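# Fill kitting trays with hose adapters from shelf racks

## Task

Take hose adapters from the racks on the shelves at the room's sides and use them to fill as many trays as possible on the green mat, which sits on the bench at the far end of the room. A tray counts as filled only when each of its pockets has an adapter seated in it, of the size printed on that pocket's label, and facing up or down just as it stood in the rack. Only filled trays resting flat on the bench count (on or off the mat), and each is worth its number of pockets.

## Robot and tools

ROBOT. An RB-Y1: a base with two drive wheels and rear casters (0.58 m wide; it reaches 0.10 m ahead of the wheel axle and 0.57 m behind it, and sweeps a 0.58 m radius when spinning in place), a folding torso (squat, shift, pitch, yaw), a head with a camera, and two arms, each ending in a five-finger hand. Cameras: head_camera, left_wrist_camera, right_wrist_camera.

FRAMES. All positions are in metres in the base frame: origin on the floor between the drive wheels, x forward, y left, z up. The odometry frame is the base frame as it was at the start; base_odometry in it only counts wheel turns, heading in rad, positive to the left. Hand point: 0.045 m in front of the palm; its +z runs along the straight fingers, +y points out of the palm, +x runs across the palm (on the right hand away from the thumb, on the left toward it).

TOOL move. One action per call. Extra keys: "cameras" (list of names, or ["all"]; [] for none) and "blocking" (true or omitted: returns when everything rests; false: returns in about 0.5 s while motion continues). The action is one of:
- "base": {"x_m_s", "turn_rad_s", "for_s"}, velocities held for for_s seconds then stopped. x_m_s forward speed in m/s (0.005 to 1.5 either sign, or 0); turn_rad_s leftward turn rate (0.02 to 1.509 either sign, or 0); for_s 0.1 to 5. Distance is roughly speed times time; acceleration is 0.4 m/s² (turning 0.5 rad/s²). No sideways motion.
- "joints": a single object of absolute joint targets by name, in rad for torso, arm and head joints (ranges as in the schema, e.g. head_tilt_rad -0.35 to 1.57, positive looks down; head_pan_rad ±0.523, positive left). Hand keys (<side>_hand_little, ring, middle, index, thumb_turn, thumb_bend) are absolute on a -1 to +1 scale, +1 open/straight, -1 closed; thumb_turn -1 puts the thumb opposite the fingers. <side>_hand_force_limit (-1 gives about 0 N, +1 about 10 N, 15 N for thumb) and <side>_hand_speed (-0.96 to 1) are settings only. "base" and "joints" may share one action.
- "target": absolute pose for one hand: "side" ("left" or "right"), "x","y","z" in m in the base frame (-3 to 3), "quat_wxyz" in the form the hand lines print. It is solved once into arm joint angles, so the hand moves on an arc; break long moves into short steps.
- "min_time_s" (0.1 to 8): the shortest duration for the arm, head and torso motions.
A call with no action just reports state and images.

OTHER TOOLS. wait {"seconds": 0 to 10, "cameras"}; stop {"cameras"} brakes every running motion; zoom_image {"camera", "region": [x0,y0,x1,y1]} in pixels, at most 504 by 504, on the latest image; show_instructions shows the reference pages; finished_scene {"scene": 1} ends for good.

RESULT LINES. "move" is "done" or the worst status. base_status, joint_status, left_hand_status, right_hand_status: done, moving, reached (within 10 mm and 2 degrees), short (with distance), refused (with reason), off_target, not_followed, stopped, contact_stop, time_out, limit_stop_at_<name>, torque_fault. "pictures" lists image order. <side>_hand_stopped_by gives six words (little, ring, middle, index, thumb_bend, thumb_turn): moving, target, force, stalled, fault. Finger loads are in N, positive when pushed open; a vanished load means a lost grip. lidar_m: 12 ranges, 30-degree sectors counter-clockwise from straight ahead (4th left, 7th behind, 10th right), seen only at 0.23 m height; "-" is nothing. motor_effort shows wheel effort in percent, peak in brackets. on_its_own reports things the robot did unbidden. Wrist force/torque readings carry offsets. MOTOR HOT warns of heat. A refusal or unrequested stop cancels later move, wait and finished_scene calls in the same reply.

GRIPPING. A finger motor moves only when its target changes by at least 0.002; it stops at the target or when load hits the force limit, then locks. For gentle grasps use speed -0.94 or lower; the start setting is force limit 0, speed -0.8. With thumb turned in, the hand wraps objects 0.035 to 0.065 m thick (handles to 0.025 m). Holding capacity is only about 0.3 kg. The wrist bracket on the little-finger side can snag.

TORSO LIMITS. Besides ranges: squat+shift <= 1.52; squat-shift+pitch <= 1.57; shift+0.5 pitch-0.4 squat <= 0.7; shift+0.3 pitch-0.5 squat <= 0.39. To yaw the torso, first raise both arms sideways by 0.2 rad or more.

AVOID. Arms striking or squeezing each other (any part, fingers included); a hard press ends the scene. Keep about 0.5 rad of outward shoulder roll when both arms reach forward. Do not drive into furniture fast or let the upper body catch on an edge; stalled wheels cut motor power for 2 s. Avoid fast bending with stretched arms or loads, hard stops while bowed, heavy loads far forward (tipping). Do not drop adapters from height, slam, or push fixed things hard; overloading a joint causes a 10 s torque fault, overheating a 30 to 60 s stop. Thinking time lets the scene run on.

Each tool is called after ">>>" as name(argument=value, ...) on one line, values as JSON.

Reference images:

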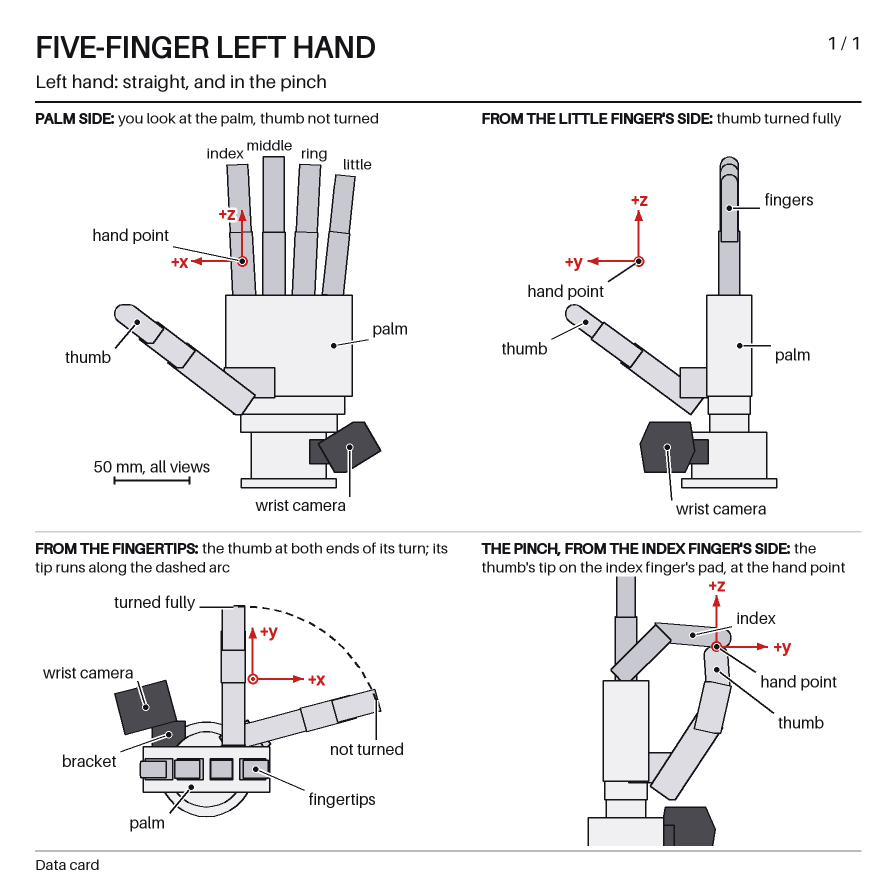

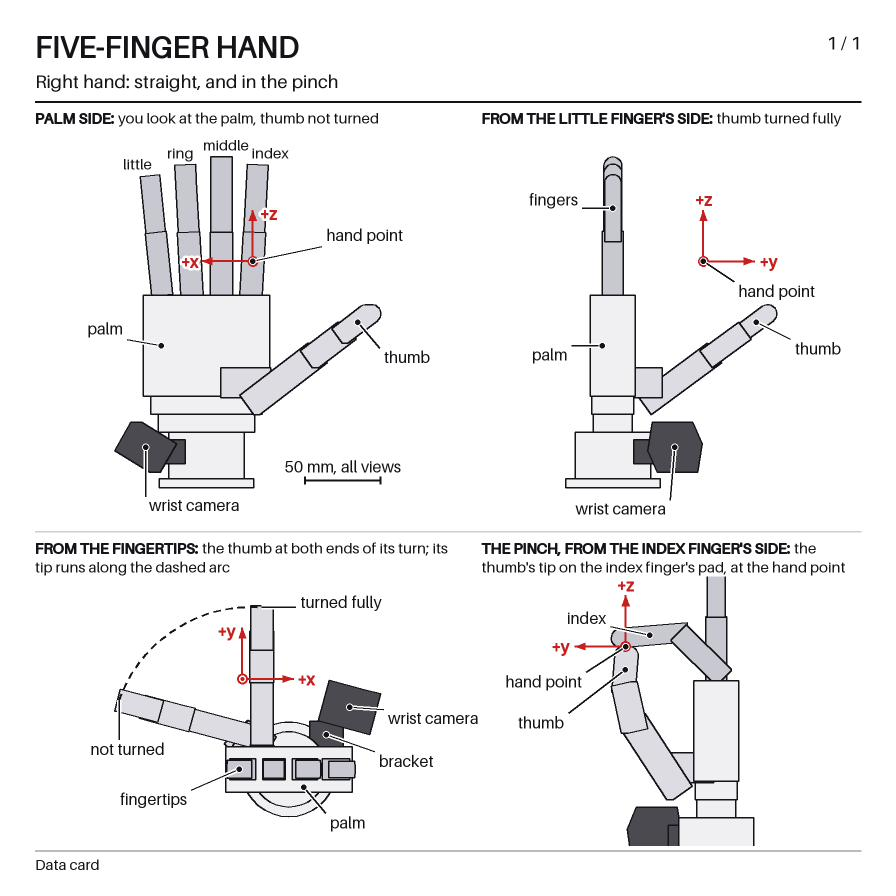

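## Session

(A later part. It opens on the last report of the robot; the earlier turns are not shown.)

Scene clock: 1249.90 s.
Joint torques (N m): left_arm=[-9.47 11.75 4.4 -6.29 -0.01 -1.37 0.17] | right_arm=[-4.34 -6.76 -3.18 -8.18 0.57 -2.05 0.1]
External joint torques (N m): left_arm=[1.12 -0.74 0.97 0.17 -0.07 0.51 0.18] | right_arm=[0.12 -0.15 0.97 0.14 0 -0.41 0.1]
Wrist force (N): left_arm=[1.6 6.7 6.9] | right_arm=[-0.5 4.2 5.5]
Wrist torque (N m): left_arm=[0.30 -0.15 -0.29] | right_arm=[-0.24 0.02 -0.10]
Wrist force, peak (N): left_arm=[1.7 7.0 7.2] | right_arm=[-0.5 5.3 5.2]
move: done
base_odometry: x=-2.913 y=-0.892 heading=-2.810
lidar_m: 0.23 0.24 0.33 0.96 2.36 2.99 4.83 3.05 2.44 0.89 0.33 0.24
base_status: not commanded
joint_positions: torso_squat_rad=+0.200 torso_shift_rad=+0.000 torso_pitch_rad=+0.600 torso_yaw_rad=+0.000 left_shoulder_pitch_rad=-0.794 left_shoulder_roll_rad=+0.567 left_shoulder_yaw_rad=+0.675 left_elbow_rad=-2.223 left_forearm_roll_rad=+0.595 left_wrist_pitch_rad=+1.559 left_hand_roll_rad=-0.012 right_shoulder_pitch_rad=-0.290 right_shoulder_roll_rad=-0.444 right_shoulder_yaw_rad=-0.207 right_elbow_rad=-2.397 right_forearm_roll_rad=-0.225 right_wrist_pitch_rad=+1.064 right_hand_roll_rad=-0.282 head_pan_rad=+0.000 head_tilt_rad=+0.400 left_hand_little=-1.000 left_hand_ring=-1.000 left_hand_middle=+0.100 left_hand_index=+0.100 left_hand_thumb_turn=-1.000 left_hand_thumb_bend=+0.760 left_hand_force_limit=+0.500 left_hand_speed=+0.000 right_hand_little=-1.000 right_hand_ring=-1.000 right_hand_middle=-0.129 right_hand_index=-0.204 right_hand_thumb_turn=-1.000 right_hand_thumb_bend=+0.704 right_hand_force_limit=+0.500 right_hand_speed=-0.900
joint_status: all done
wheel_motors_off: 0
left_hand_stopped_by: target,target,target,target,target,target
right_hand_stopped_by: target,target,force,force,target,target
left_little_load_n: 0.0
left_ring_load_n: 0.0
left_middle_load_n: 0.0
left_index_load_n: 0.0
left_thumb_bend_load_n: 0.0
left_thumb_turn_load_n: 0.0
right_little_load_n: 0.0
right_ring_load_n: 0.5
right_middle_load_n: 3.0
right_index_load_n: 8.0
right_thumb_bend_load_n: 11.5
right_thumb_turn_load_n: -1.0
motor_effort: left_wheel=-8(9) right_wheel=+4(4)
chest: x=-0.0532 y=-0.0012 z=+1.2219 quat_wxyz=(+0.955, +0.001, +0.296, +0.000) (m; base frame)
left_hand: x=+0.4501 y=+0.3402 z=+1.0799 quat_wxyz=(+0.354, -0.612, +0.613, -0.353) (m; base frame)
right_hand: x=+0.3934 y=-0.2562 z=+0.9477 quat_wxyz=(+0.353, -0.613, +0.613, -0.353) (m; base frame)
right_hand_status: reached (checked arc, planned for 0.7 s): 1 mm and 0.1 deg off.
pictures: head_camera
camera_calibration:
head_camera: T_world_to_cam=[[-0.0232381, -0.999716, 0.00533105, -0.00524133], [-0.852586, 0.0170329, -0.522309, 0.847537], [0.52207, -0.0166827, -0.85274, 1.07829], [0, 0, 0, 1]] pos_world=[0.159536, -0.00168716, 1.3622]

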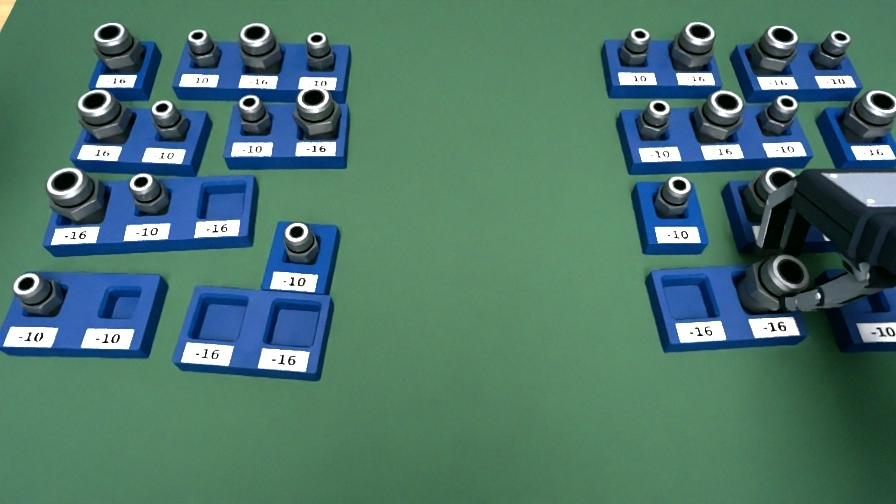

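>>> move(target={"side":"right","x":0.3943,"y":-0.2561,"z":0.9405,"quat_wxyz":[0.3536,-0.6124,0.6124,-0.3536]}, min_time_s=0.6, cameras=["head_camera"])

>>> move(joints={"right_hand_speed":-0.7,"right_hand_index":0.2,"right_hand_middle":0.2,"right_hand_thumb_bend":0.88}, cameras=["head_camera"])

>>> zoom_image(camera="head_camera", region=[710, 230, 830, 330])

Scene clock: 1251.10 s.
Joint torques (N m): left_arm=[-9.24 12.2 4.09 -6 0.05 -1.76 0.24] | right_arm=[-2.35 -6.32 -2.58 -5.09 0.76 -0.67 0.4]
External joint torques (N m): left_arm=[1.35 -0.29 0.67 0.46 -0.01 0.12 0.24] | right_arm=[2.06 0.18 1.54 3.36 0.21 0.97 0.39]
Wrist force (N): left_arm=[1.4 6.7 7.0] | right_arm=[-2.2 -3.7 -1.8]
Wrist torque (N m): left_arm=[0.28 -0.12 -0.31] | right_arm=[-0.63 0.13 -0.14]
Wrist force, peak (N): left_arm=[1.7 7.0 7.1] | right_arm=[-0.6 5.4 5.3]
move: done
base_odometry: x=-2.913 y=-0.892 heading=-2.810
lidar_m: 0.22 0.23 0.33 0.96 2.37 2.98 4.83 3.05 2.44 0.89 0.33 0.24
base_status: not commanded
joint_positions: torso_squat_rad=+0.200 torso_shift_rad=+0.000 torso_pitch_rad=+0.600 torso_yaw_rad=+0.000 left_shoulder_pitch_rad=-0.794 left_shoulder_roll_rad=+0.567 left_shoulder_yaw_rad=+0.675 left_elbow_rad=-2.223 left_forearm_roll_rad=+0.595 left_wrist_pitch_rad=+1.559 left_hand_roll_rad=-0.012 right_shoulder_pitch_rad=-0.282 right_shoulder_roll_rad=-0.435 right_shoulder_yaw_rad=-0.198 right_elbow_rad=-2.377 right_forearm_roll_rad=-0.216 right_wrist_pitch_rad=+1.032 right_hand_roll_rad=-0.276 head_pan_rad=+0.000 head_tilt_rad=+0.400 left_hand_little=-1.000 left_hand_ring=-1.000 left_hand_middle=+0.100 left_hand_index=+0.100 left_hand_thumb_turn=-1.000 left_hand_thumb_bend=+0.760 left_hand_force_limit=+0.500 left_hand_speed=+0.000 right_hand_little=-1.000 right_hand_ring=-1.000 right_hand_middle=-0.129 right_hand_index=-0.204 right_hand_thumb_turn=-1.000 right_hand_thumb_bend=+0.704 right_hand_force_limit=+0.500 right_hand_speed=-0.900
joint_status: all done
wheel_motors_off: 0
left_hand_stopped_by: target,target,target,target,target,target
right_hand_stopped_by: target,target,force,force,target,target
left_little_load_n: 0.0
left_ring_load_n: 0.0
left_middle_load_n: 0.0
left_index_load_n: 0.0
left_thumb_bend_load_n: 0.0
left_thumb_turn_load_n: 0.0
right_little_load_n: 0.0
right_ring_load_n: 0.0
right_middle_load_n: 2.5
right_index_load_n: 8.5
right_thumb_bend_load_n: 11.0
right_thumb_turn_load_n: 0.5
motor_effort: left_wheel=-6(11) right_wheel=+4(4)
chest: x=-0.0533 y=-0.0012 z=+1.2219 quat_wxyz=(+0.955, +0.001, +0.295, +0.000) (m; base frame)
left_hand: x=+0.4500 y=+0.3402 z=+1.0801 quat_wxyz=(+0.354, -0.612, +0.613, -0.353) (m; base frame)
right_hand: x=+0.3943 y=-0.2560 z=+0.9413 quat_wxyz=(+0.354, -0.612, +0.612, -0.354) (m; base frame)
right_hand_status: reached (checked arc, planned for 0.6 s): 1 mm and 0.1 deg off.
pictures: head_camera
camera_calibration:
head_camera: T_world_to_cam=[[-0.0232375, -0.999716, 0.0053246, -0.00523785], [-0.852398, 0.0170297, -0.522616, 0.847807], [0.522377, -0.016683, -0.852552, 1.07817], [0, 0, 0, 1]] pos_world=[0.159335, -0.00168714, 1.3623]

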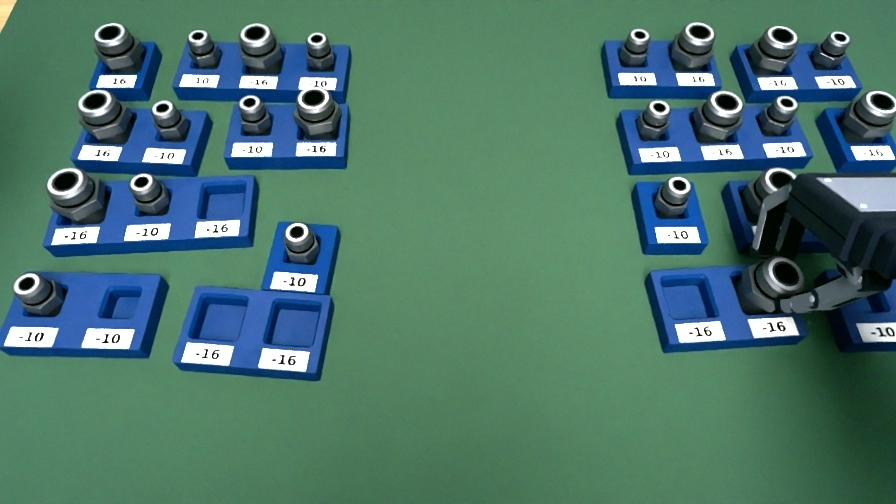

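Scene clock: 1252.07 s.
Joint torques (N m): left_arm=[-9.12 12.52 4.39 -6.12 0.03 -1.54 0.27] | right_arm=[-3.81 -6.64 -2.99 -7.53 0.73 -1.49 0.26]
External joint torques (N m): left_arm=[1.47 0.03 0.96 0.34 -0.03 0.35 0.28] | right_arm=[0.6 -0.14 1.13 0.92 0.17 0.16 0.25]
Wrist force (N): left_arm=[1.6 6.7 6.9] | right_arm=[-0.7 3.0 4.3]
Wrist torque (N m): left_arm=[0.31 -0.16 -0.29] | right_arm=[-0.21 -0.01 -0.06]
Wrist force, peak (N): left_arm=[1.5 6.9 7.2] | right_arm=[-1.0 3.9 4.4]
move: done
base_odometry: x=-2.913 y=-0.892 heading=-2.810
lidar_m: 0.22 0.24 0.33 0.95 2.36 3.00 4.83 3.05 2.45 0.87 0.34 0.24
base_status: not commanded
joint_positions: torso_squat_rad=+0.200 torso_shift_rad=+0.000 torso_pitch_rad=+0.600 torso_yaw_rad=+0.000 left_shoulder_pitch_rad=-0.794 left_shoulder_roll_rad=+0.567 left_shoulder_yaw_rad=+0.675 left_elbow_rad=-2.223 left_forearm_roll_rad=+0.595 left_wrist_pitch_rad=+1.559 left_hand_roll_rad=-0.012 right_shoulder_pitch_rad=-0.282 right_shoulder_roll_rad=-0.435 right_shoulder_yaw_rad=-0.198 right_elbow_rad=-2.377 right_forearm_roll_rad=-0.216 right_wrist_pitch_rad=+1.032 right_hand_roll_rad=-0.276 head_pan_rad=+0.000 head_tilt_rad=+0.400 left_hand_little=-1.000 left_hand_ring=-1.000 left_hand_middle=+0.100 left_hand_index=+0.100 left_hand_thumb_turn=-1.000 left_hand_thumb_bend=+0.760 left_hand_force_limit=+0.500 left_hand_speed=+0.000 right_hand_little=-1.000 right_hand_ring=-1.000 right_hand_middle=+0.200 right_hand_index=+0.200 right_hand_thumb_turn=-1.000 right_hand_thumb_bend=+0.880 right_hand_force_limit=+0.500 right_hand_speed=-0.700
joint_status: all done
wheel_motors_off: 0
left_hand_stopped_by: target,target,target,target,target,target
right_hand_stopped_by: target,target,target,target,target,target
left_little_load_n: 0.0
left_ring_load_n: 0.0
left_middle_load_n: 0.0
left_index_load_n: 0.0
left_thumb_bend_load_n: 0.5
left_thumb_turn_load_n: 0.0
right_little_load_n: 0.0
right_ring_load_n: 0.0
right_middle_load_n: 0.0
right_index_load_n: 0.0
right_thumb_bend_load_n: 0.0
right_thumb_turn_load_n: 0.0
motor_effort: left_wheel=-8(10) right_wheel=+4(4)
chest: x=-0.0533 y=-0.0012 z=+1.2219 quat_wxyz=(+0.955, +0.001, +0.295, +0.000) (m; base frame)
left_hand: x=+0.4500 y=+0.3402 z=+1.0801 quat_wxyz=(+0.354, -0.612, +0.613, -0.353) (m; base frame)
right_hand: x=+0.3941 y=-0.2562 z=+0.9409 quat_wxyz=(+0.353, -0.612, +0.612, -0.354) (m; base frame)
pictures: head_camera
camera_calibration:
head_camera: T_world_to_cam=[[-0.0232375, -0.999716, 0.0053246, -0.00523785], [-0.852398, 0.0170297, -0.522616, 0.847807], [0.522377, -0.016683, -0.852552, 1.07817], [0, 0, 0, 1]] pos_world=[0.159335, -0.00168714, 1.3623]

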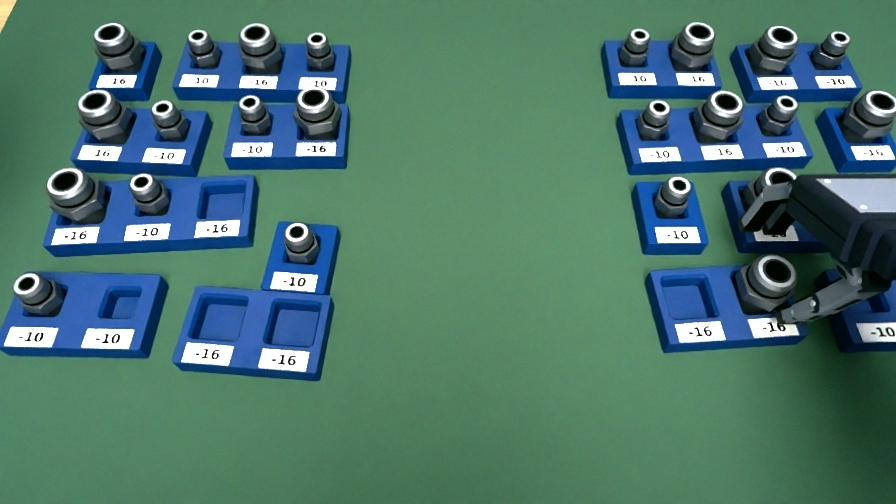

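Scaled by 4.200 from the camera's 896x504 image, which has a finer 1280x720 frame.

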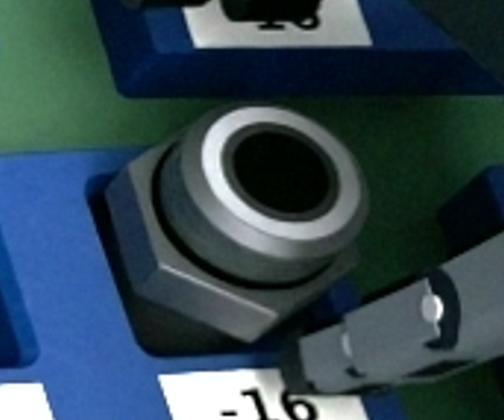

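Seated. Raise and go back.

>>> move(target={"side":"right","x":0.386,"y":-0.2561,"z":1.01,"quat_wxyz":[0.3536,-0.6124,0.6124,-0.3536]}, min_time_s=0.7)

>>> move(joints={"left_shoulder_pitch_rad":-0.066,"left_shoulder_roll_rad":0.351,"left_shoulder_yaw_rad":0.025,"left_elbow_rad":-2.511,"left_forearm_roll_rad":0.102,"left_wrist_pitch_rad":1.218,"left_hand_roll_rad":0.302,"right_shoulder_pitch_rad":-0.68,"right_shoulder_roll_rad":-0.782,"right_shoulder_yaw_rad":-0.438,"right_elbow_rad":-2.309,"right_forearm_roll_rad":-0.58,"right_wrist_pitch_rad":1.446,"right_hand_roll_rad":-0.348,"right_hand_speed":0,"right_hand_index":-0.05,"right_hand_middle":-0.02,"right_hand_thumb_bend":0.6}, min_time_s=0.7)

>>> move(base={"x_m_s":-0.2,"for_s":0.833}, joints={"right_shoulder_pitch_rad":-0.073,"right_shoulder_roll_rad":-0.509,"right_shoulder_yaw_rad":0.052,"right_elbow_rad":-2.513,"right_forearm_roll_rad":-0.069,"right_wrist_pitch_rad":1.21,"right_hand_roll_rad":-0.483,"torso_squat_rad":0.4,"torso_pitch_rad":0.3,"head_tilt_rad":0.7}, min_time_s=1.5)

>>> move(base={"turn_rad_s":0.448,"for_s":1.0})

>>> move(base={"x_m_s":-0.8985,"for_s":3.3})

Scene clock: 1253.40 s.
Joint torques (N m): left_arm=[-9.1 12.43 5.02 -6.29 0.01 -1.49 0.22] | right_arm=[-5.6 -9.23 -4.67 -6.34 0.69 -1.47 -0.31]
External joint torques (N m): left_arm=[1.49 -0.06 1.6 0.16 -0.05 0.39 0.23] | right_arm=[-0.68 -1.62 -0.24 0.5 -0.01 0.14 -0.31]
Wrist force (N): left_arm=[1.4 6.8 7.0] | right_arm=[-0.9 2.8 3.7]
Wrist torque (N m): left_arm=[0.32 -0.12 -0.30] | right_arm=[-0.18 0.07 -0.23]
Wrist force, peak (N): left_arm=[1.4 6.9 7.3] | right_arm=[-0.9 3.7 4.5]
move: done
base_odometry: x=-2.913 y=-0.892 heading=-2.810
lidar_m: 0.22 0.24 0.33 0.95 2.36 2.97 4.84 3.06 2.45 0.89 0.34 0.24
base_status: not commanded
joint_positions: torso_squat_rad=+0.200 torso_shift_rad=+0.000 torso_pitch_rad=+0.600 torso_yaw_rad=+0.000 left_shoulder_pitch_rad=-0.794 left_shoulder_roll_rad=+0.567 left_shoulder_yaw_rad=+0.675 left_elbow_rad=-2.223 left_forearm_roll_rad=+0.595 left_wrist_pitch_rad=+1.559 left_hand_roll_rad=-0.012 right_shoulder_pitch_rad=-0.368 right_shoulder_roll_rad=-0.538 right_shoulder_yaw_rad=-0.294 right_elbow_rad=-2.557 right_forearm_roll_rad=-0.317 right_wrist_pitch_rad=+1.303 right_hand_roll_rad=-0.353 head_pan_rad=+0.000 head_tilt_rad=+0.400 left_hand_little=-1.000 left_hand_ring=-1.000 left_hand_middle=+0.100 left_hand_index=+0.100 left_hand_thumb_turn=-1.000 left_hand_thumb_bend=+0.760 left_hand_force_limit=+0.500 left_hand_speed=+0.000 right_hand_little=-1.000 right_hand_ring=-1.000 right_hand_middle=+0.200 right_hand_index=+0.200 right_hand_thumb_turn=-1.000 right_hand_thumb_bend=+0.880 right_hand_force_limit=+0.500 right_hand_speed=-0.700
joint_status: all done
wheel_motors_off: 0
left_hand_stopped_by: target,target,target,target,target,target
right_hand_stopped_by: target,target,target,target,target,target
left_little_load_n: 0.0
left_ring_load_n: 0.0
left_middle_load_n: 0.0
left_index_load_n: -0.5
left_thumb_bend_load_n: 0.0
left_thumb_turn_load_n: 0.0
right_little_load_n: 0.0
right_ring_load_n: 0.0
right_middle_load_n: 0.0
right_index_load_n: 0.0
right_thumb_bend_load_n: 0.0
right_thumb_turn_load_n: 0.0
motor_effort: left_wheel=-6(9) right_wheel=+4(4)
chest: x=-0.0533 y=-0.0012 z=+1.2219 quat_wxyz=(+0.955, +0.001, +0.295, +0.000) (m; base frame)
left_hand: x=+0.4500 y=+0.3402 z=+1.0801 quat_wxyz=(+0.354, -0.612, +0.613, -0.353) (m; base frame)
right_hand: x=+0.3857 y=-0.2560 z=+1.0097 quat_wxyz=(+0.356, -0.611, +0.611, -0.357) (m; base frame)
right_hand_status: reached (checked arc, planned for 0.7 s): 0 mm and 0.5 deg off.
pictures: none

Scene clock: 1264.00 s.
Joint torques (N m): left_arm=[19.38 1.01 -4.7 18.44 0.8 11.04 -0.74] | right_arm=[-8.61 -12.62 -4.67 -4.92 0.75 -1.66 -0.11]
External joint torques (N m): left_arm=[24.85 -6.19 -9.1 26.92 1.16 12.62 -0.73] | right_arm=[0.51 -0.7 1.09 0.18 0.06 -0.05 -0.12]
External joint torques when the fault began: left_arm=[55.99 -31.09 -43.44 44.23 12.5 23.72 1.03]
Wrist force (N): left_arm=[3.0 -45.1 -28.9] | right_arm=[-0.6 3.8 4.1]
Wrist torque (N m): left_arm=[1.55 -0.93 0.74] | right_arm=[-0.06 0.02 0.00]
Wrist force, peak (N): left_arm=[-32.8 -113.6 -57.9] | right_arm=[0.5 5.0 5.8]
move: torque_fault
TORQUE FAULT: left_elbow_rad reached its load limit. The robot stopped for 10 seconds, dropped its targets and accepts commands again. Before the stop ended, the hold on left_elbow_rad was turned back by 0.3 degrees, the way its load pushed it. The stop added 8.9 s to the call.
base_odometry: x=-2.913 y=-0.892 heading=-2.810
lidar_m: 0.22 0.24 0.34 0.98 2.37 2.98 4.83 3.05 2.44 0.87 0.33 0.24
base_status: not commanded
joint_positions: torso_squat_rad=+0.200 torso_shift_rad=-0.001 torso_pitch_rad=+0.597 torso_yaw_rad=+0.000 left_shoulder_pitch_rad=-0.337 left_shoulder_roll_rad=+0.446 left_shoulder_yaw_rad=+0.280 left_elbow_rad=-2.417 left_forearm_roll_rad=+0.304 left_wrist_pitch_rad=+1.349 left_hand_roll_rad=+0.172 right_shoulder_pitch_rad=-0.671 right_shoulder_roll_rad=-0.773 right_shoulder_yaw_rad=-0.429 right_elbow_rad=-2.318 right_forearm_roll_rad=-0.565 right_wrist_pitch_rad=+1.432 right_hand_roll_rad=-0.348 head_pan_rad=+0.000 head_tilt_rad=+0.400 left_hand_little=-1.000 left_hand_ring=-1.000 left_hand_middle=+0.078 left_hand_index=+0.100 left_hand_thumb_turn=-1.000 left_hand_thumb_bend=+0.760 left_hand_force_limit=+0.500 left_hand_speed=+0.000 right_hand_little=-1.000 right_hand_ring=-1.000 right_hand_middle=-0.020 right_hand_index=-0.050 right_hand_thumb_turn=-1.000 right_hand_thumb_bend=+0.600 right_hand_force_limit=+0.500 right_hand_speed=+0.000
joint_status: left_shoulder_pitch_rad torque_fault (moved +0.457 of +0.728); left_shoulder_roll_rad torque_fault (moved -0.122 of -0.216); left_shoulder_yaw_rad torque_fault (moved -0.395 of -0.650); left_elbow_rad torque_fault (moved -0.189 of -0.288); left_forearm_roll_rad torque_fault (moved -0.291 of -0.493); left_wrist_pitch_rad torque_fault (moved -0.211 of -0.341); left_hand_roll_rad torque_fault (moved +0.184 of +0.314); right_elbow_rad torque_fault (moved +0.239 of +0.248); right_forearm_roll_rad torque_fault (moved -0.248 of -0.263); right_wrist_pitch_rad torque_fault (moved +0.129 of +0.143); the others done
wheel_motors_off: 0
left_hand_stopped_by: target,target,target,target,target,target
right_hand_stopped_by: target,target,target,target,target,target
left_little_load_n: 0.0
left_ring_load_n: 0.0
left_middle_load_n: -11.5
left_index_load_n: -0.5
left_thumb_bend_load_n: 0.0
left_thumb_turn_load_n: 0.5
right_little_load_n: 0.0
right_ring_load_n: 0.5
right_middle_load_n: 0.0
right_index_load_n: 0.0
right_thumb_bend_load_n: 0.0
right_thumb_turn_load_n: 0.0
on_its_own: left_shoulder_pitch_rad is held at -0.331, not at your -0.066, since a torque_fault; left_shoulder_roll_rad is held at +0.444, not at your +0.351, since a torque_fault; left_shoulder_yaw_rad is held at +0.278, not at your +0.025, since a torque_fault; left_elbow_rad is held at -2.410, not at your -2.511, since a torque_fault; left_forearm_roll_rad is held at +0.304, not at your +0.102, since a torque_fault; left_wrist_pitch_rad is held at +1.352, not at your +1.218, since a torque_fault; left_hand_roll_rad is held at +0.171, not at your +0.302, since a torque_fault; right_elbow_rad is held at -2.318, not at your -2.309, since a torque_fault; right_forearm_roll_rad is held at -0.565, not at your -0.580, since a torque_fault; right_wrist_pitch_rad is held at +1.432, not at your +1.446, since a torque_fault; left_hand_middle is held at +0.079, not at your +0.100, since a torque_fault
motor_effort: left_wheel=-15(32) right_wheel=+4(21)
chest: x=-0.0546 y=-0.0017 z=+1.2223 quat_wxyz=(+0.956, +0.001, +0.294, +0.000) (m; base frame)
left_hand: x=+0.3543 y=+0.2784 z=+0.9294 quat_wxyz=(+0.313, -0.631, +0.659, -0.266) (m; base frame)
right_hand: x=+0.4493 y=-0.2975 z=+1.0790 quat_wxyz=(+0.357, -0.612, +0.609, -0.357) (m; base frame)
pictures: none

not run: a stop that you did not command came earlier in this reply.

not run: a stop that you did not command came earlier in this reply.

not run: a stop that you did not command came earlier in this reply.

>>> move(cameras=["head_camera", "left_wrist_camera"])

Scene clock: 1264.10 s.
Joint torques (N m): left_arm=[19.66 0.4 -4.51 18.6 0.7 10.91 -0.56] | right_arm=[-8.51 -12.63 -4.52 -5 0.81 -1.64 -0.17]
External joint torques (N m): left_arm=[25.13 -6.8 -8.91 27.08 1.06 12.49 -0.55] | right_arm=[0.61 -0.72 1.24 0.09 0.12 -0.02 -0.18]
Wrist force (N): left_arm=[2.8 -45.4 -29.6] | right_arm=[-0.5 2.8 4.3]
Wrist torque (N m): left_arm=[1.54 -0.89 0.72] | right_arm=[-0.22 -0.01 -0.02]
Wrist force, peak (N): left_arm=[2.5 -45.7 -30.0] | right_arm=[-1.3 3.0 4.4]
base_odometry: x=-2.913 y=-0.892 heading=-2.810
lidar_m: 0.22 0.24 0.33 0.98 2.36 2.99 4.83 3.05 2.44 0.87 0.32 0.24
base_status: not commanded
joint_positions: torso_squat_rad=+0.200 torso_shift_rad=-0.001 torso_pitch_rad=+0.597 torso_yaw_rad=+0.000 left_shoulder_pitch_rad=-0.337 left_shoulder_roll_rad=+0.446 left_shoulder_yaw_rad=+0.280 left_elbow_rad=-2.417 left_forearm_roll_rad=+0.304 left_wrist_pitch_rad=+1.349 left_hand_roll_rad=+0.172 right_shoulder_pitch_rad=-0.671 right_shoulder_roll_rad=-0.773 right_shoulder_yaw_rad=-0.429 right_elbow_rad=-2.318 right_forearm_roll_rad=-0.565 right_wrist_pitch_rad=+1.432 right_hand_roll_rad=-0.348 head_pan_rad=+0.000 head_tilt_rad=+0.400 left_hand_little=-1.000 left_hand_ring=-1.000 left_hand_middle=+0.078 left_hand_index=+0.100 left_hand_thumb_turn=-1.000 left_hand_thumb_bend=+0.760 left_hand_force_limit=+0.500 left_hand_speed=+0.000 right_hand_little=-1.000 right_hand_ring=-1.000 right_hand_middle=-0.020 right_hand_index=-0.050 right_hand_thumb_turn=-1.000 right_hand_thumb_bend=+0.600 right_hand_force_limit=+0.500 right_hand_speed=+0.000
joint_status: left_shoulder_pitch_rad torque_fault (moved +0.457 of +0.728); left_shoulder_roll_rad torque_fault (moved -0.122 of -0.216); left_shoulder_yaw_rad torque_fault (moved -0.395 of -0.650); left_elbow_rad torque_fault (moved -0.189 of -0.288); left_forearm_roll_rad torque_fault (moved -0.291 of -0.493); left_wrist_pitch_rad torque_fault (moved -0.211 of -0.341); left_hand_roll_rad torque_fault (moved +0.184 of +0.314); right_elbow_rad torque_fault (moved +0.239 of +0.248); right_forearm_roll_rad torque_fault (moved -0.248 of -0.263); right_wrist_pitch_rad torque_fault (moved +0.129 of +0.143); the others done
wheel_motors_off: 0
left_hand_stopped_by: target,target,moving,target,target,target
right_hand_stopped_by: target,target,target,target,target,target
left_little_load_n: 0.0
left_ring_load_n: 0.0
left_middle_load_n: -11.5
left_index_load_n: -0.5
left_thumb_bend_load_n: 0.0
left_thumb_turn_load_n: 0.0
right_little_load_n: 0.0
right_ring_load_n: 0.0
right_middle_load_n: 0.0
right_index_load_n: 0.0
right_thumb_bend_load_n: 0.0
right_thumb_turn_load_n: 0.0
on_its_own: left_shoulder_pitch_rad is held at -0.331, not at your -0.066, since a torque_fault; left_shoulder_roll_rad is held at +0.444, not at your +0.351, since a torque_fault; left_shoulder_yaw_rad is held at +0.278, not at your +0.025, since a torque_fault; left_elbow_rad is held at -2.410, not at your -2.511, since a torque_fault; left_forearm_roll_rad is held at +0.304, not at your +0.102, since a torque_fault; left_wrist_pitch_rad is held at +1.352, not at your +1.218, since a torque_fault; left_hand_roll_rad is held at +0.171, not at your +0.302, since a torque_fault; right_elbow_rad is held at -2.318, not at your -2.309, since a torque_fault; right_forearm_roll_rad is held at -0.565, not at your -0.580, since a torque_fault; right_wrist_pitch_rad is held at +1.432, not at your +1.446, since a torque_fault; left_hand_middle is held at +0.079, not at your +0.100, since a torque_fault
motor_effort: left_wheel=-12(32) right_wheel=+5(21)
chest: x=-0.0546 y=-0.0017 z=+1.2223 quat_wxyz=(+0.956, +0.001, +0.294, +0.000) (m; base frame)
left_hand: x=+0.3543 y=+0.2784 z=+0.9294 quat_wxyz=(+0.313, -0.631, +0.659, -0.266) (m; base frame)
right_hand: x=+0.4493 y=-0.2975 z=+1.0790 quat_wxyz=(+0.357, -0.612, +0.609, -0.357) (m; base frame)
pictures: head_camera, left_wrist_camera
camera_calibration:
head_camera: T_world_to_cam=[[-0.0233508, -0.999718, 0.00427372, -0.00453054], [-0.851168, 0.0176385, -0.524596, 0.849514], [0.524373, -0.0158874, -0.85134, 1.07776], [0, 0, 0, 1]] pos_world=[0.157827, -0.00239063, 1.36321]
left_wrist_camera: T_world_to_cam=[[0.64905, -0.28127, 0.706838, -0.805572], [-0.511467, -0.849142, 0.131755, 0.294944], [0.563147, -0.44704, -0.694997, 0.680699], [0, 0, 0, 1]] pos_world=[0.290377, 0.328165, 1.00363]

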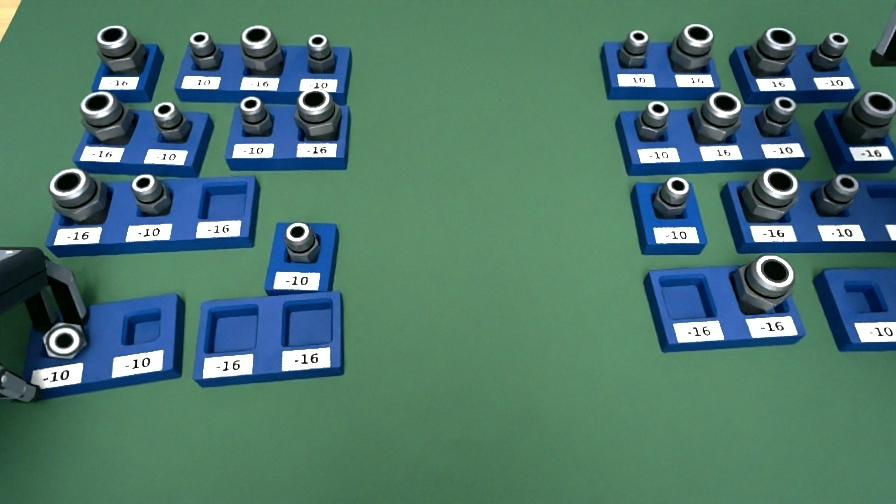

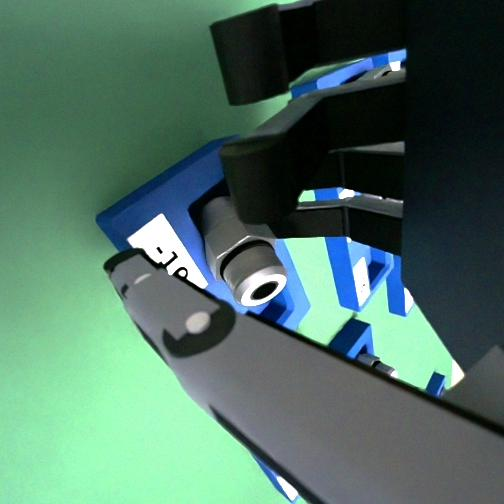

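>>> move(joints={"left_shoulder_pitch_rad":-0.794,"left_shoulder_roll_rad":0.567,"left_shoulder_yaw_rad":0.675,"left_elbow_rad":-2.223,"left_forearm_roll_rad":0.595,"left_wrist_pitch_rad":1.559,"left_hand_roll_rad":-0.012}, min_time_s=1.5, cameras=["head_camera"])

>>> zoom_image(camera="head_camera", region=[0, 240, 180, 400])

Scene clock: 1266.20 s.
Joint torques (N m): left_arm=[-10.14 13.45 5.01 -5.68 0.19 -1.62 -0.12] | right_arm=[-9.49 -13.09 -5.19 -4.75 0.71 -1.61 -0.1]
External joint torques (N m): left_arm=[0.45 0.96 1.58 0.78 0.14 0.26 -0.11] | right_arm=[-0.4 -1.18 0.58 0.35 0.02 0 -0.11]
Wrist force (N): left_arm=[0.1 9.2 7.2] | right_arm=[-0.5 3.2 3.5]
Wrist torque (N m): left_arm=[0.70 0.11 -0.63] | right_arm=[-0.11 0.00 -0.02]
Wrist force, peak (N): left_arm=[14.2 -51.1 -35.7] | right_arm=[-1.2 3.5 4.3]
move: done
base_odometry: x=-2.913 y=-0.892 heading=-2.810
lidar_m: 0.23 0.24 0.33 0.97 2.37 2.99 4.83 3.04 2.44 0.88 0.33 0.24
base_status: not commanded
joint_positions: torso_squat_rad=+0.200 torso_shift_rad=+0.000 torso_pitch_rad=+0.600 torso_yaw_rad=+0.000 left_shoulder_pitch_rad=-0.794 left_shoulder_roll_rad=+0.567 left_shoulder_yaw_rad=+0.675 left_elbow_rad=-2.223 left_forearm_roll_rad=+0.595 left_wrist_pitch_rad=+1.559 left_hand_roll_rad=-0.012 right_shoulder_pitch_rad=-0.671 right_shoulder_roll_rad=-0.773 right_shoulder_yaw_rad=-0.428 right_elbow_rad=-2.318 right_forearm_roll_rad=-0.565 right_wrist_pitch_rad=+1.432 right_hand_roll_rad=-0.348 head_pan_rad=+0.000 head_tilt_rad=+0.400 left_hand_little=-1.000 left_hand_ring=-1.000 left_hand_middle=+0.078 left_hand_index=+0.100 left_hand_thumb_turn=-1.000 left_hand_thumb_bend=+0.760 left_hand_force_limit=+0.500 left_hand_speed=+0.000 right_hand_little=-1.000 right_hand_ring=-1.000 right_hand_middle=-0.020 right_hand_index=-0.050 right_hand_thumb_turn=-1.000 right_hand_thumb_bend=+0.600 right_hand_force_limit=+0.500 right_hand_speed=+0.000
joint_status: all done
wheel_motors_off: 0
left_hand_stopped_by: target,target,target,target,target,target
right_hand_stopped_by: target,target,target,target,target,target
left_little_load_n: 0.0
left_ring_load_n: 0.5
left_middle_load_n: 0.0
left_index_load_n: 0.0
left_thumb_bend_load_n: 0.0
left_thumb_turn_load_n: 0.0
right_little_load_n: 0.0
right_ring_load_n: 0.0
right_middle_load_n: 0.0
right_index_load_n: 0.0
right_thumb_bend_load_n: 0.0
right_thumb_turn_load_n: 0.0
on_its_own: right_elbow_rad is held at -2.318, not at your -2.309, since a torque_fault; right_forearm_roll_rad is held at -0.565, not at your -0.580, since a torque_fault; right_wrist_pitch_rad is held at +1.432, not at your +1.446, since a torque_fault; left_hand_middle is held at +0.080, not at your +0.100, since a torque_fault
motor_effort: left_wheel=-10(15) right_wheel=+4(6)
chest: x=-0.0534 y=-0.0012 z=+1.2220 quat_wxyz=(+0.955, +0.001, +0.295, +0.000) (m; base frame)
left_hand: x=+0.4499 y=+0.3401 z=+1.0801 quat_wxyz=(+0.354, -0.612, +0.613, -0.353) (m; base frame)
right_hand: x=+0.4501 y=-0.2970 z=+1.0778 quat_wxyz=(+0.356, -0.612, +0.610, -0.356) (m; base frame)
pictures: head_camera
camera_calibration:
head_camera: T_world_to_cam=[[-0.0231882, -0.999717, 0.00523567, -0.00512753], [-0.852327, 0.0170319, -0.522732, 0.84792], [0.522495, -0.0165837, -0.852481, 1.0782], [0, 0, 0, 1]] pos_world=[0.159234, -0.00168728, 1.3624]

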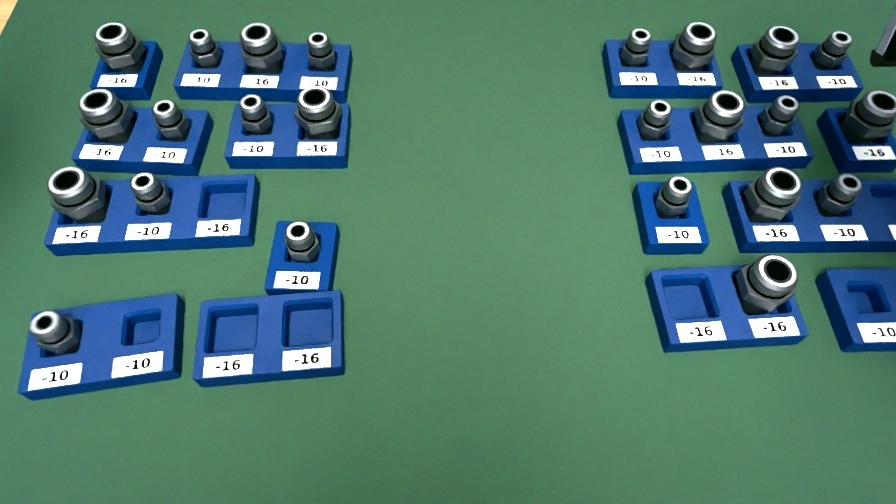

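Scaled by 2.800 from the camera's 896x504 image, which has a finer 1280x720 frame.

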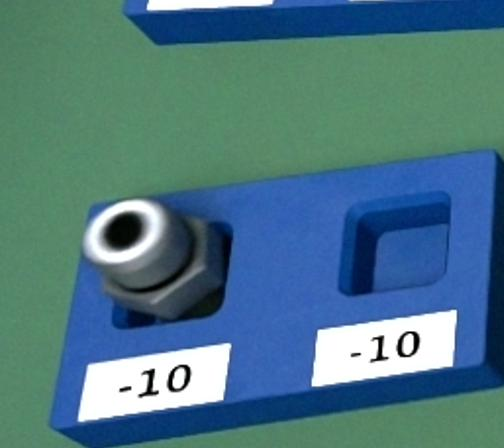

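>>> move(base={"x_m_s":-0.2,"for_s":0.833}, joints={"left_shoulder_pitch_rad":-0.066,"left_shoulder_roll_rad":0.351,"left_shoulder_yaw_rad":0.025,"left_elbow_rad":-2.511,"left_forearm_roll_rad":0.102,"left_wrist_pitch_rad":1.218,"left_hand_roll_rad":0.302,"right_shoulder_pitch_rad":-0.073,"right_shoulder_roll_rad":-0.509,"right_shoulder_yaw_rad":0.052,"right_elbow_rad":-2.513,"right_forearm_roll_rad":-0.069,"right_wrist_pitch_rad":1.21,"right_hand_roll_rad":-0.483,"torso_squat_rad":0.4,"torso_pitch_rad":0.3,"head_tilt_rad":0.7,"left_hand_middle":0.1,"left_hand_index":0.101}, min_time_s=1.5)

>>> move(base={"turn_rad_s":0.448,"for_s":1.0})

>>> move(base={"x_m_s":-0.8985,"for_s":3.3})

Scene clock: 1268.43 s.
Joint torques (N m): left_arm=[-4.31 4.21 2.25 -9.45 -0.64 -1.47 0.22] | right_arm=[-5.98 -6.33 -4.24 -7.44 0.79 -1.43 -0.39]
External joint torques (N m): left_arm=[1.76 -0.12 -1.09 -0.48 -0.18 0.34 0.23] | right_arm=[-0.5 -0.64 0 0.4 -0.08 0.09 -0.4]
Wrist force (N): left_arm=[0.2 9.2 7.0] | right_arm=[-0.3 3.2 3.6]
Wrist torque (N m): left_arm=[0.74 0.06 -0.45] | right_arm=[-0.09 -0.04 -0.18]
Wrist force, peak (N): left_arm=[0.4 9.8 7.0] | right_arm=[-1.0 3.0 4.6]
move: done
base_odometry: x=-2.755 y=-0.837 heading=-2.809
lidar_m: 0.39 0.41 0.58 2.27 2.38 2.87 4.66 2.92 2.45 1.48 0.56 0.41
base_status: done (sent for 0.83 of 0.83 s)
joint_positions: torso_squat_rad=+0.400 torso_shift_rad=+0.000 torso_pitch_rad=+0.300 torso_yaw_rad=+0.000 left_shoulder_pitch_rad=-0.066 left_shoulder_roll_rad=+0.351 left_shoulder_yaw_rad=+0.025 left_elbow_rad=-2.511 left_forearm_roll_rad=+0.102 left_wrist_pitch_rad=+1.218 left_hand_roll_rad=+0.302 right_shoulder_pitch_rad=-0.073 right_shoulder_roll_rad=-0.509 right_shoulder_yaw_rad=+0.052 right_elbow_rad=-2.513 right_forearm_roll_rad=-0.069 right_wrist_pitch_rad=+1.210 right_hand_roll_rad=-0.483 head_pan_rad=+0.000 head_tilt_rad=+0.700 left_hand_little=-1.000 left_hand_ring=-1.000 left_hand_middle=+0.100 left_hand_index=+0.102 left_hand_thumb_turn=-1.000 left_hand_thumb_bend=+0.760 left_hand_force_limit=+0.500 left_hand_speed=+0.000 right_hand_little=-1.000 right_hand_ring=-1.000 right_hand_middle=-0.020 right_hand_index=-0.050 right_hand_thumb_turn=-1.000 right_hand_thumb_bend=+0.600 right_hand_force_limit=+0.500 right_hand_speed=+0.000
joint_status: all done
wheel_motors_off: 0
left_hand_stopped_by: target,target,target,target,target,target
right_hand_stopped_by: target,target,target,target,target,target
left_little_load_n: 0.0
left_ring_load_n: 0.0
left_middle_load_n: 0.0
left_index_load_n: 0.0
left_thumb_bend_load_n: 0.0
left_thumb_turn_load_n: 0.0
right_little_load_n: 0.0
right_ring_load_n: 0.0
right_middle_load_n: 0.0
right_index_load_n: 0.0
right_thumb_bend_load_n: 0.0
right_thumb_turn_load_n: 0.0
motor_effort: left_wheel=+10(37) right_wheel=-7(16)
chest: x=-0.1366 y=-0.0012 z=+1.2208 quat_wxyz=(+0.989, +0.001, +0.149, +0.000) (m; base frame)
left_hand: x=+0.2802 y=+0.2198 z=+0.9808 quat_wxyz=(+0.356, -0.613, +0.611, -0.353) (m; base frame)
right_hand: x=+0.2800 y=-0.2192 z=+0.9801 quat_wxyz=(+0.353, -0.611, +0.612, -0.355) (m; base frame)
pictures: none

Scene clock: 1270.67 s.
Joint torques (N m): left_arm=[-4.42 4.42 2.93 -9.49 -0.55 -1.69 0.03] | right_arm=[-6.07 -6.08 -3.8 -7.37 0.92 -1.47 -0.41]
External joint torques (N m): left_arm=[1.64 0.08 -0.41 -0.52 -0.09 0.11 0.04] | right_arm=[-0.59 -0.39 0.44 0.48 0.04 0.05 -0.42]
Wrist force (N): left_arm=[0.1 9.3 7.2] | right_arm=[-0.8 3.5 4.2]
Wrist torque (N m): left_arm=[0.72 0.07 -0.45] | right_arm=[-0.11 -0.01 -0.19]
Wrist force, peak (N): left_arm=[-0.1 9.6 7.0] | right_arm=[-0.4 3.8 4.5]
move: done
base_odometry: x=-2.755 y=-0.837 heading=-2.362
lidar_m: 0.39 0.54 1.27 2.33 2.86 4.67 2.96 2.49 2.37 0.61 0.42 0.39
base_status: done (sent for 1 of 1 s)
joint_positions: torso_squat_rad=+0.400 torso_shift_rad=+0.000 torso_pitch_rad=+0.300 torso_yaw_rad=+0.000 left_shoulder_pitch_rad=-0.066 left_shoulder_roll_rad=+0.351 left_shoulder_yaw_rad=+0.025 left_elbow_rad=-2.511 left_forearm_roll_rad=+0.102 left_wrist_pitch_rad=+1.218 left_hand_roll_rad=+0.302 right_shoulder_pitch_rad=-0.073 right_shoulder_roll_rad=-0.509 right_shoulder_yaw_rad=+0.052 right_elbow_rad=-2.513 right_forearm_roll_rad=-0.069 right_wrist_pitch_rad=+1.210 right_hand_roll_rad=-0.483 head_pan_rad=+0.000 head_tilt_rad=+0.700 left_hand_little=-1.000 left_hand_ring=-1.000 left_hand_middle=+0.100 left_hand_index=+0.102 left_hand_thumb_turn=-1.000 left_hand_thumb_bend=+0.760 left_hand_force_limit=+0.500 left_hand_speed=+0.000 right_hand_little=-1.000 right_hand_ring=-1.000 right_hand_middle=-0.020 right_hand_index=-0.050 right_hand_thumb_turn=-1.000 right_hand_thumb_bend=+0.600 right_hand_force_limit=+0.500 right_hand_speed=+0.000
joint_status: not commanded
wheel_motors_off: 0
left_hand_stopped_by: target,target,target,target,target,target
right_hand_stopped_by: target,target,target,target,target,target
left_little_load_n: 0.0
left_ring_load_n: 0.0
left_middle_load_n: 0.0
left_index_load_n: 0.0
left_thumb_bend_load_n: 0.0
left_thumb_turn_load_n: 0.0
right_little_load_n: 0.0
right_ring_load_n: 0.0
right_middle_load_n: 0.0
right_index_load_n: 0.0
right_thumb_bend_load_n: 0.0
right_thumb_turn_load_n: 0.0
motor_effort: left_wheel=+4(33) right_wheel=+3(23)
chest: x=-0.1366 y=-0.0012 z=+1.2208 quat_wxyz=(+0.989, +0.001, +0.149, +0.000) (m; base frame)
left_hand: x=+0.2802 y=+0.2198 z=+0.9808 quat_wxyz=(+0.356, -0.613, +0.611, -0.353) (m; base frame)
right_hand: x=+0.2800 y=-0.2192 z=+0.9801 quat_wxyz=(+0.353, -0.611, +0.612, -0.355) (m; base frame)
pictures: none

Scene clock: 1276.53 s.
Joint torques (N m): left_arm=[-4.85 3.95 2.09 -9.34 -0.58 -1.64 0.03] | right_arm=[-6.52 -6.29 -3.85 -7.12 0.82 -1.34 -0.38]
External joint torques (N m): left_arm=[1.22 -0.38 -1.24 -0.37 -0.12 0.16 0.04] | right_arm=[-1.05 -0.6 0.39 0.72 -0.06 0.18 -0.39]
Wrist force (N): left_arm=[0.3 9.3 7.2] | right_arm=[-0.3 4.4 3.9]
Wrist torque (N m): left_arm=[0.72 0.06 -0.45] | right_arm=[0.08 -0.05 -0.14]
Wrist force, peak (N): left_arm=[0.5 9.6 6.9] | right_arm=[-0.8 4.0 4.3]
move: done
base_odometry: x=-0.647 y=+1.248 heading=-2.361
lidar_m: 3.12 3.79 3.20 3.05 2.13 2.01 1.27 0.76 0.82 0.75 1.39 3.04
base_status: done (sent for 3.3 of 3.3 s)
joint_positions: torso_squat_rad=+0.400 torso_shift_rad=+0.000 torso_pitch_rad=+0.300 torso_yaw_rad=+0.000 left_shoulder_pitch_rad=-0.066 left_shoulder_roll_rad=+0.351 left_shoulder_yaw_rad=+0.025 left_elbow_rad=-2.511 left_forearm_roll_rad=+0.102 left_wrist_pitch_rad=+1.218 left_hand_roll_rad=+0.302 right_shoulder_pitch_rad=-0.073 right_shoulder_roll_rad=-0.509 right_shoulder_yaw_rad=+0.052 right_elbow_rad=-2.513 right_forearm_roll_rad=-0.069 right_wrist_pitch_rad=+1.210 right_hand_roll_rad=-0.483 head_pan_rad=+0.000 head_tilt_rad=+0.700 left_hand_little=-1.000 left_hand_ring=-1.000 left_hand_middle=+0.100 left_hand_index=+0.102 left_hand_thumb_turn=-1.000 left_hand_thumb_bend=+0.760 left_hand_force_limit=+0.500 left_hand_speed=+0.000 right_hand_little=-1.000 right_hand_ring=-1.000 right_hand_middle=-0.020 right_hand_index=-0.050 right_hand_thumb_turn=-1.000 right_hand_thumb_bend=+0.600 right_hand_force_limit=+0.500 right_hand_speed=+0.000
joint_status: not commanded
wheel_motors_off: 0
left_hand_stopped_by: target,target,target,target,target,target
right_hand_stopped_by: target,target,target,target,target,target
left_little_load_n: 0.5
left_ring_load_n: 0.0
left_middle_load_n: 0.0
left_index_load_n: 0.0
left_thumb_bend_load_n: 0.0
left_thumb_turn_load_n: 0.0
right_little_load_n: 0.0
right_ring_load_n: 0.0
right_middle_load_n: 0.0
right_index_load_n: 0.0
right_thumb_bend_load_n: 0.0
right_thumb_turn_load_n: 0.0
motor_effort: left_wheel=+8(38) right_wheel=-5(26)
chest: x=-0.1366 y=-0.0012 z=+1.2209 quat_wxyz=(+0.989, +0.001, +0.149, +0.000) (m; base frame)
left_hand: x=+0.2802 y=+0.2198 z=+0.9808 quat_wxyz=(+0.356, -0.613, +0.611, -0.353) (m; base frame)
right_hand: x=+0.2800 y=-0.2192 z=+0.9801 quat_wxyz=(+0.353, -0.611, +0.612, -0.355) (m; base frame)
pictures: none

>>> move(base={"turn_rad_s":-0.8865,"for_s":2.267})

>>> move(base={"x_m_s":0.35,"for_s":1.333}, cameras=["head_camera"])

Scene clock: 1281.10 s.
Joint torques (N m): left_arm=[-5.01 4.38 2.56 -9.37 -0.61 -1.58 0.11] | right_arm=[-6.27 -6.16 -3.77 -7.38 0.88 -1.43 -0.38]
External joint torques (N m): left_arm=[1.05 0.06 -0.77 -0.4 -0.15 0.22 0.12] | right_arm=[-0.79 -0.47 0.47 0.46 0.01 0.08 -0.38]
Wrist force (N): left_arm=[0.0 9.3 7.0] | right_arm=[-0.9 3.5 3.5]
Wrist torque (N m): left_arm=[0.73 0.09 -0.47] | right_arm=[-0.05 0.04 -0.19]
Wrist force, peak (N): left_arm=[0.2 9.5 7.2] | right_arm=[-0.2 3.9 4.3]
move: done
base_odometry: x=-0.647 y=+1.248 heading=+1.913
lidar_m: 0.82 0.75 1.51 3.04 3.20 3.69 3.20 2.76 2.09 2.02 1.14 0.74
base_status: done (sent for 2.27 of 2.27 s)
joint_positions: torso_squat_rad=+0.400 torso_shift_rad=+0.000 torso_pitch_rad=+0.300 torso_yaw_rad=+0.000 left_shoulder_pitch_rad=-0.066 left_shoulder_roll_rad=+0.351 left_shoulder_yaw_rad=+0.025 left_elbow_rad=-2.511 left_forearm_roll_rad=+0.102 left_wrist_pitch_rad=+1.218 left_hand_roll_rad=+0.302 right_shoulder_pitch_rad=-0.073 right_shoulder_roll_rad=-0.509 right_shoulder_yaw_rad=+0.052 right_elbow_rad=-2.513 right_forearm_roll_rad=-0.069 right_wrist_pitch_rad=+1.210 right_hand_roll_rad=-0.483 head_pan_rad=+0.000 head_tilt_rad=+0.700 left_hand_little=-1.000 left_hand_ring=-1.000 left_hand_middle=+0.100 left_hand_index=+0.102 left_hand_thumb_turn=-1.000 left_hand_thumb_bend=+0.760 left_hand_force_limit=+0.500 left_hand_speed=+0.000 right_hand_little=-1.000 right_hand_ring=-1.000 right_hand_middle=-0.020 right_hand_index=-0.050 right_hand_thumb_turn=-1.000 right_hand_thumb_bend=+0.600 right_hand_force_limit=+0.500 right_hand_speed=+0.000
joint_status: not commanded
wheel_motors_off: 0
left_hand_stopped_by: target,target,target,target,target,target
right_hand_stopped_by: target,target,target,target,target,target
left_little_load_n: 0.0
left_ring_load_n: 0.0
left_middle_load_n: 0.0
left_index_load_n: 0.0
left_thumb_bend_load_n: 0.0
left_thumb_turn_load_n: 0.0
right_little_load_n: 0.0
right_ring_load_n: 0.0
right_middle_load_n: 0.0
right_index_load_n: 0.0
right_thumb_bend_load_n: 0.0
right_thumb_turn_load_n: 0.0
motor_effort: left_wheel=+7(38) right_wheel=+2(19)
chest: x=-0.1366 y=-0.0012 z=+1.2209 quat_wxyz=(+0.989, +0.001, +0.149, +0.000) (m; base frame)
left_hand: x=+0.2802 y=+0.2198 z=+0.9808 quat_wxyz=(+0.356, -0.613, +0.611, -0.353) (m; base frame)
right_hand: x=+0.2800 y=-0.2192 z=+0.9801 quat_wxyz=(+0.353, -0.611, +0.612, -0.355) (m; base frame)
pictures: none

Scene clock: 1283.63 s.
Joint torques (N m): left_arm=[-5.15 3.97 2.58 -9.52 -0.58 -1.52 0.14] | right_arm=[-5.51 -6.3 -3.83 -7.39 0.81 -1.4 -0.27]
External joint torques (N m): left_arm=[0.91 -0.36 -0.76 -0.55 -0.12 0.28 0.14] | right_arm=[-0.03 -0.61 0.41 0.45 -0.07 0.12 -0.28]
Wrist force (N): left_arm=[0.2 9.3 6.8] | right_arm=[-0.6 3.6 3.4]
Wrist torque (N m): left_arm=[0.73 0.07 -0.45] | right_arm=[-0.08 -0.01 -0.14]
Wrist force, peak (N): left_arm=[0.3 9.6 6.9] | right_arm=[-1.0 4.0 4.4]
move: done
base_odometry: x=-0.804 y=+1.688 heading=+1.913
lidar_m: 0.35 0.37 0.44 2.57 3.17 4.17 3.66 2.81 2.09 1.26 0.47 0.37
base_status: done (sent for 1.33 of 1.33 s)
joint_positions: torso_squat_rad=+0.400 torso_shift_rad=+0.000 torso_pitch_rad=+0.300 torso_yaw_rad=+0.000 left_shoulder_pitch_rad=-0.066 left_shoulder_roll_rad=+0.351 left_shoulder_yaw_rad=+0.025 left_elbow_rad=-2.511 left_forearm_roll_rad=+0.102 left_wrist_pitch_rad=+1.218 left_hand_roll_rad=+0.302 right_shoulder_pitch_rad=-0.073 right_shoulder_roll_rad=-0.509 right_shoulder_yaw_rad=+0.052 right_elbow_rad=-2.513 right_forearm_roll_rad=-0.069 right_wrist_pitch_rad=+1.210 right_hand_roll_rad=-0.483 head_pan_rad=+0.000 head_tilt_rad=+0.700 left_hand_little=-1.000 left_hand_ring=-1.000 left_hand_middle=+0.100 left_hand_index=+0.102 left_hand_thumb_turn=-1.000 left_hand_thumb_bend=+0.760 left_hand_force_limit=+0.500 left_hand_speed=+0.000 right_hand_little=-1.000 right_hand_ring=-1.000 right_hand_middle=-0.020 right_hand_index=-0.050 right_hand_thumb_turn=-1.000 right_hand_thumb_bend=+0.600 right_hand_force_limit=+0.500 right_hand_speed=+0.000
joint_status: not commanded
wheel_motors_off: 0
left_hand_stopped_by: target,target,target,target,target,target
right_hand_stopped_by: target,target,target,target,target,target
left_little_load_n: 0.0
left_ring_load_n: 0.0
left_middle_load_n: 0.0
left_index_load_n: 0.0
left_thumb_bend_load_n: -0.5
left_thumb_turn_load_n: 0.0
right_little_load_n: 0.0
right_ring_load_n: 0.0
right_middle_load_n: 0.0
right_index_load_n: 0.0
right_thumb_bend_load_n: 0.0
right_thumb_turn_load_n: 0.0
motor_effort: left_wheel=-4(42) right_wheel=+2(24)
chest: x=-0.1365 y=-0.0012 z=+1.2208 quat_wxyz=(+0.989, +0.001, +0.150, +0.000) (m; base frame)
left_hand: x=+0.2803 y=+0.2198 z=+0.9807 quat_wxyz=(+0.356, -0.613, +0.611, -0.353) (m; base frame)
right_hand: x=+0.2801 y=-0.2192 z=+0.9801 quat_wxyz=(+0.353, -0.611, +0.612, -0.355) (m; base frame)
pictures: head_camera
camera_calibration:
head_camera: T_world_to_cam=[[-0.0229624, -0.999722, 0.00526194, -0.00843707], [-0.852521, 0.0168317, -0.522421, 0.749329], [0.522188, -0.016482, -0.852671, 1.17465], [0, 0, 0, 1]] pos_world=[0.0252359, -0.00168658, 1.3931]

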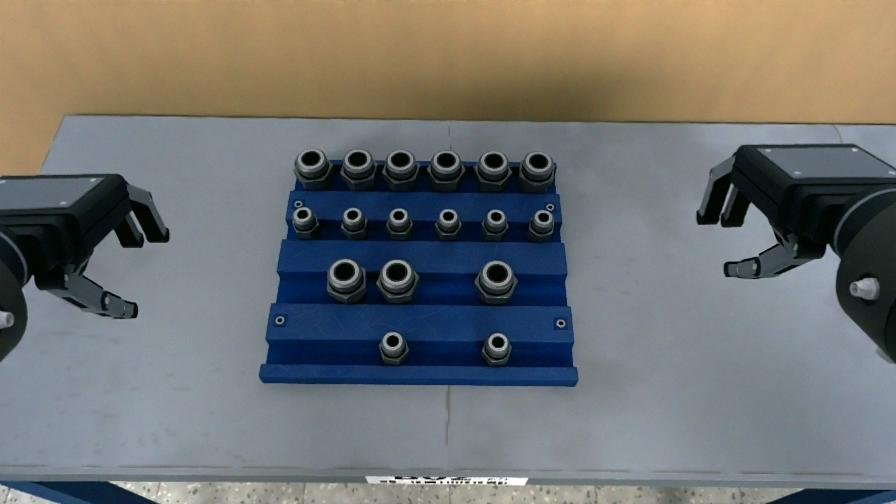

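>>> zoom_image(camera="head_camera", region=[320, 240, 540, 380])

Scaled by 2.291 from the camera's 896x504 image, which has a finer 1280x720 frame.

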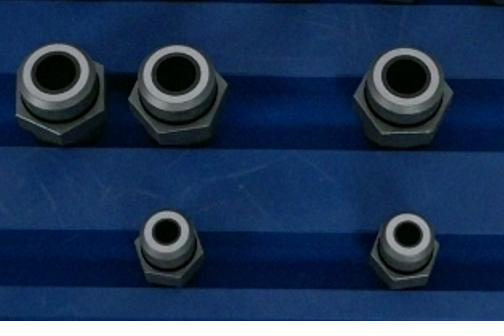

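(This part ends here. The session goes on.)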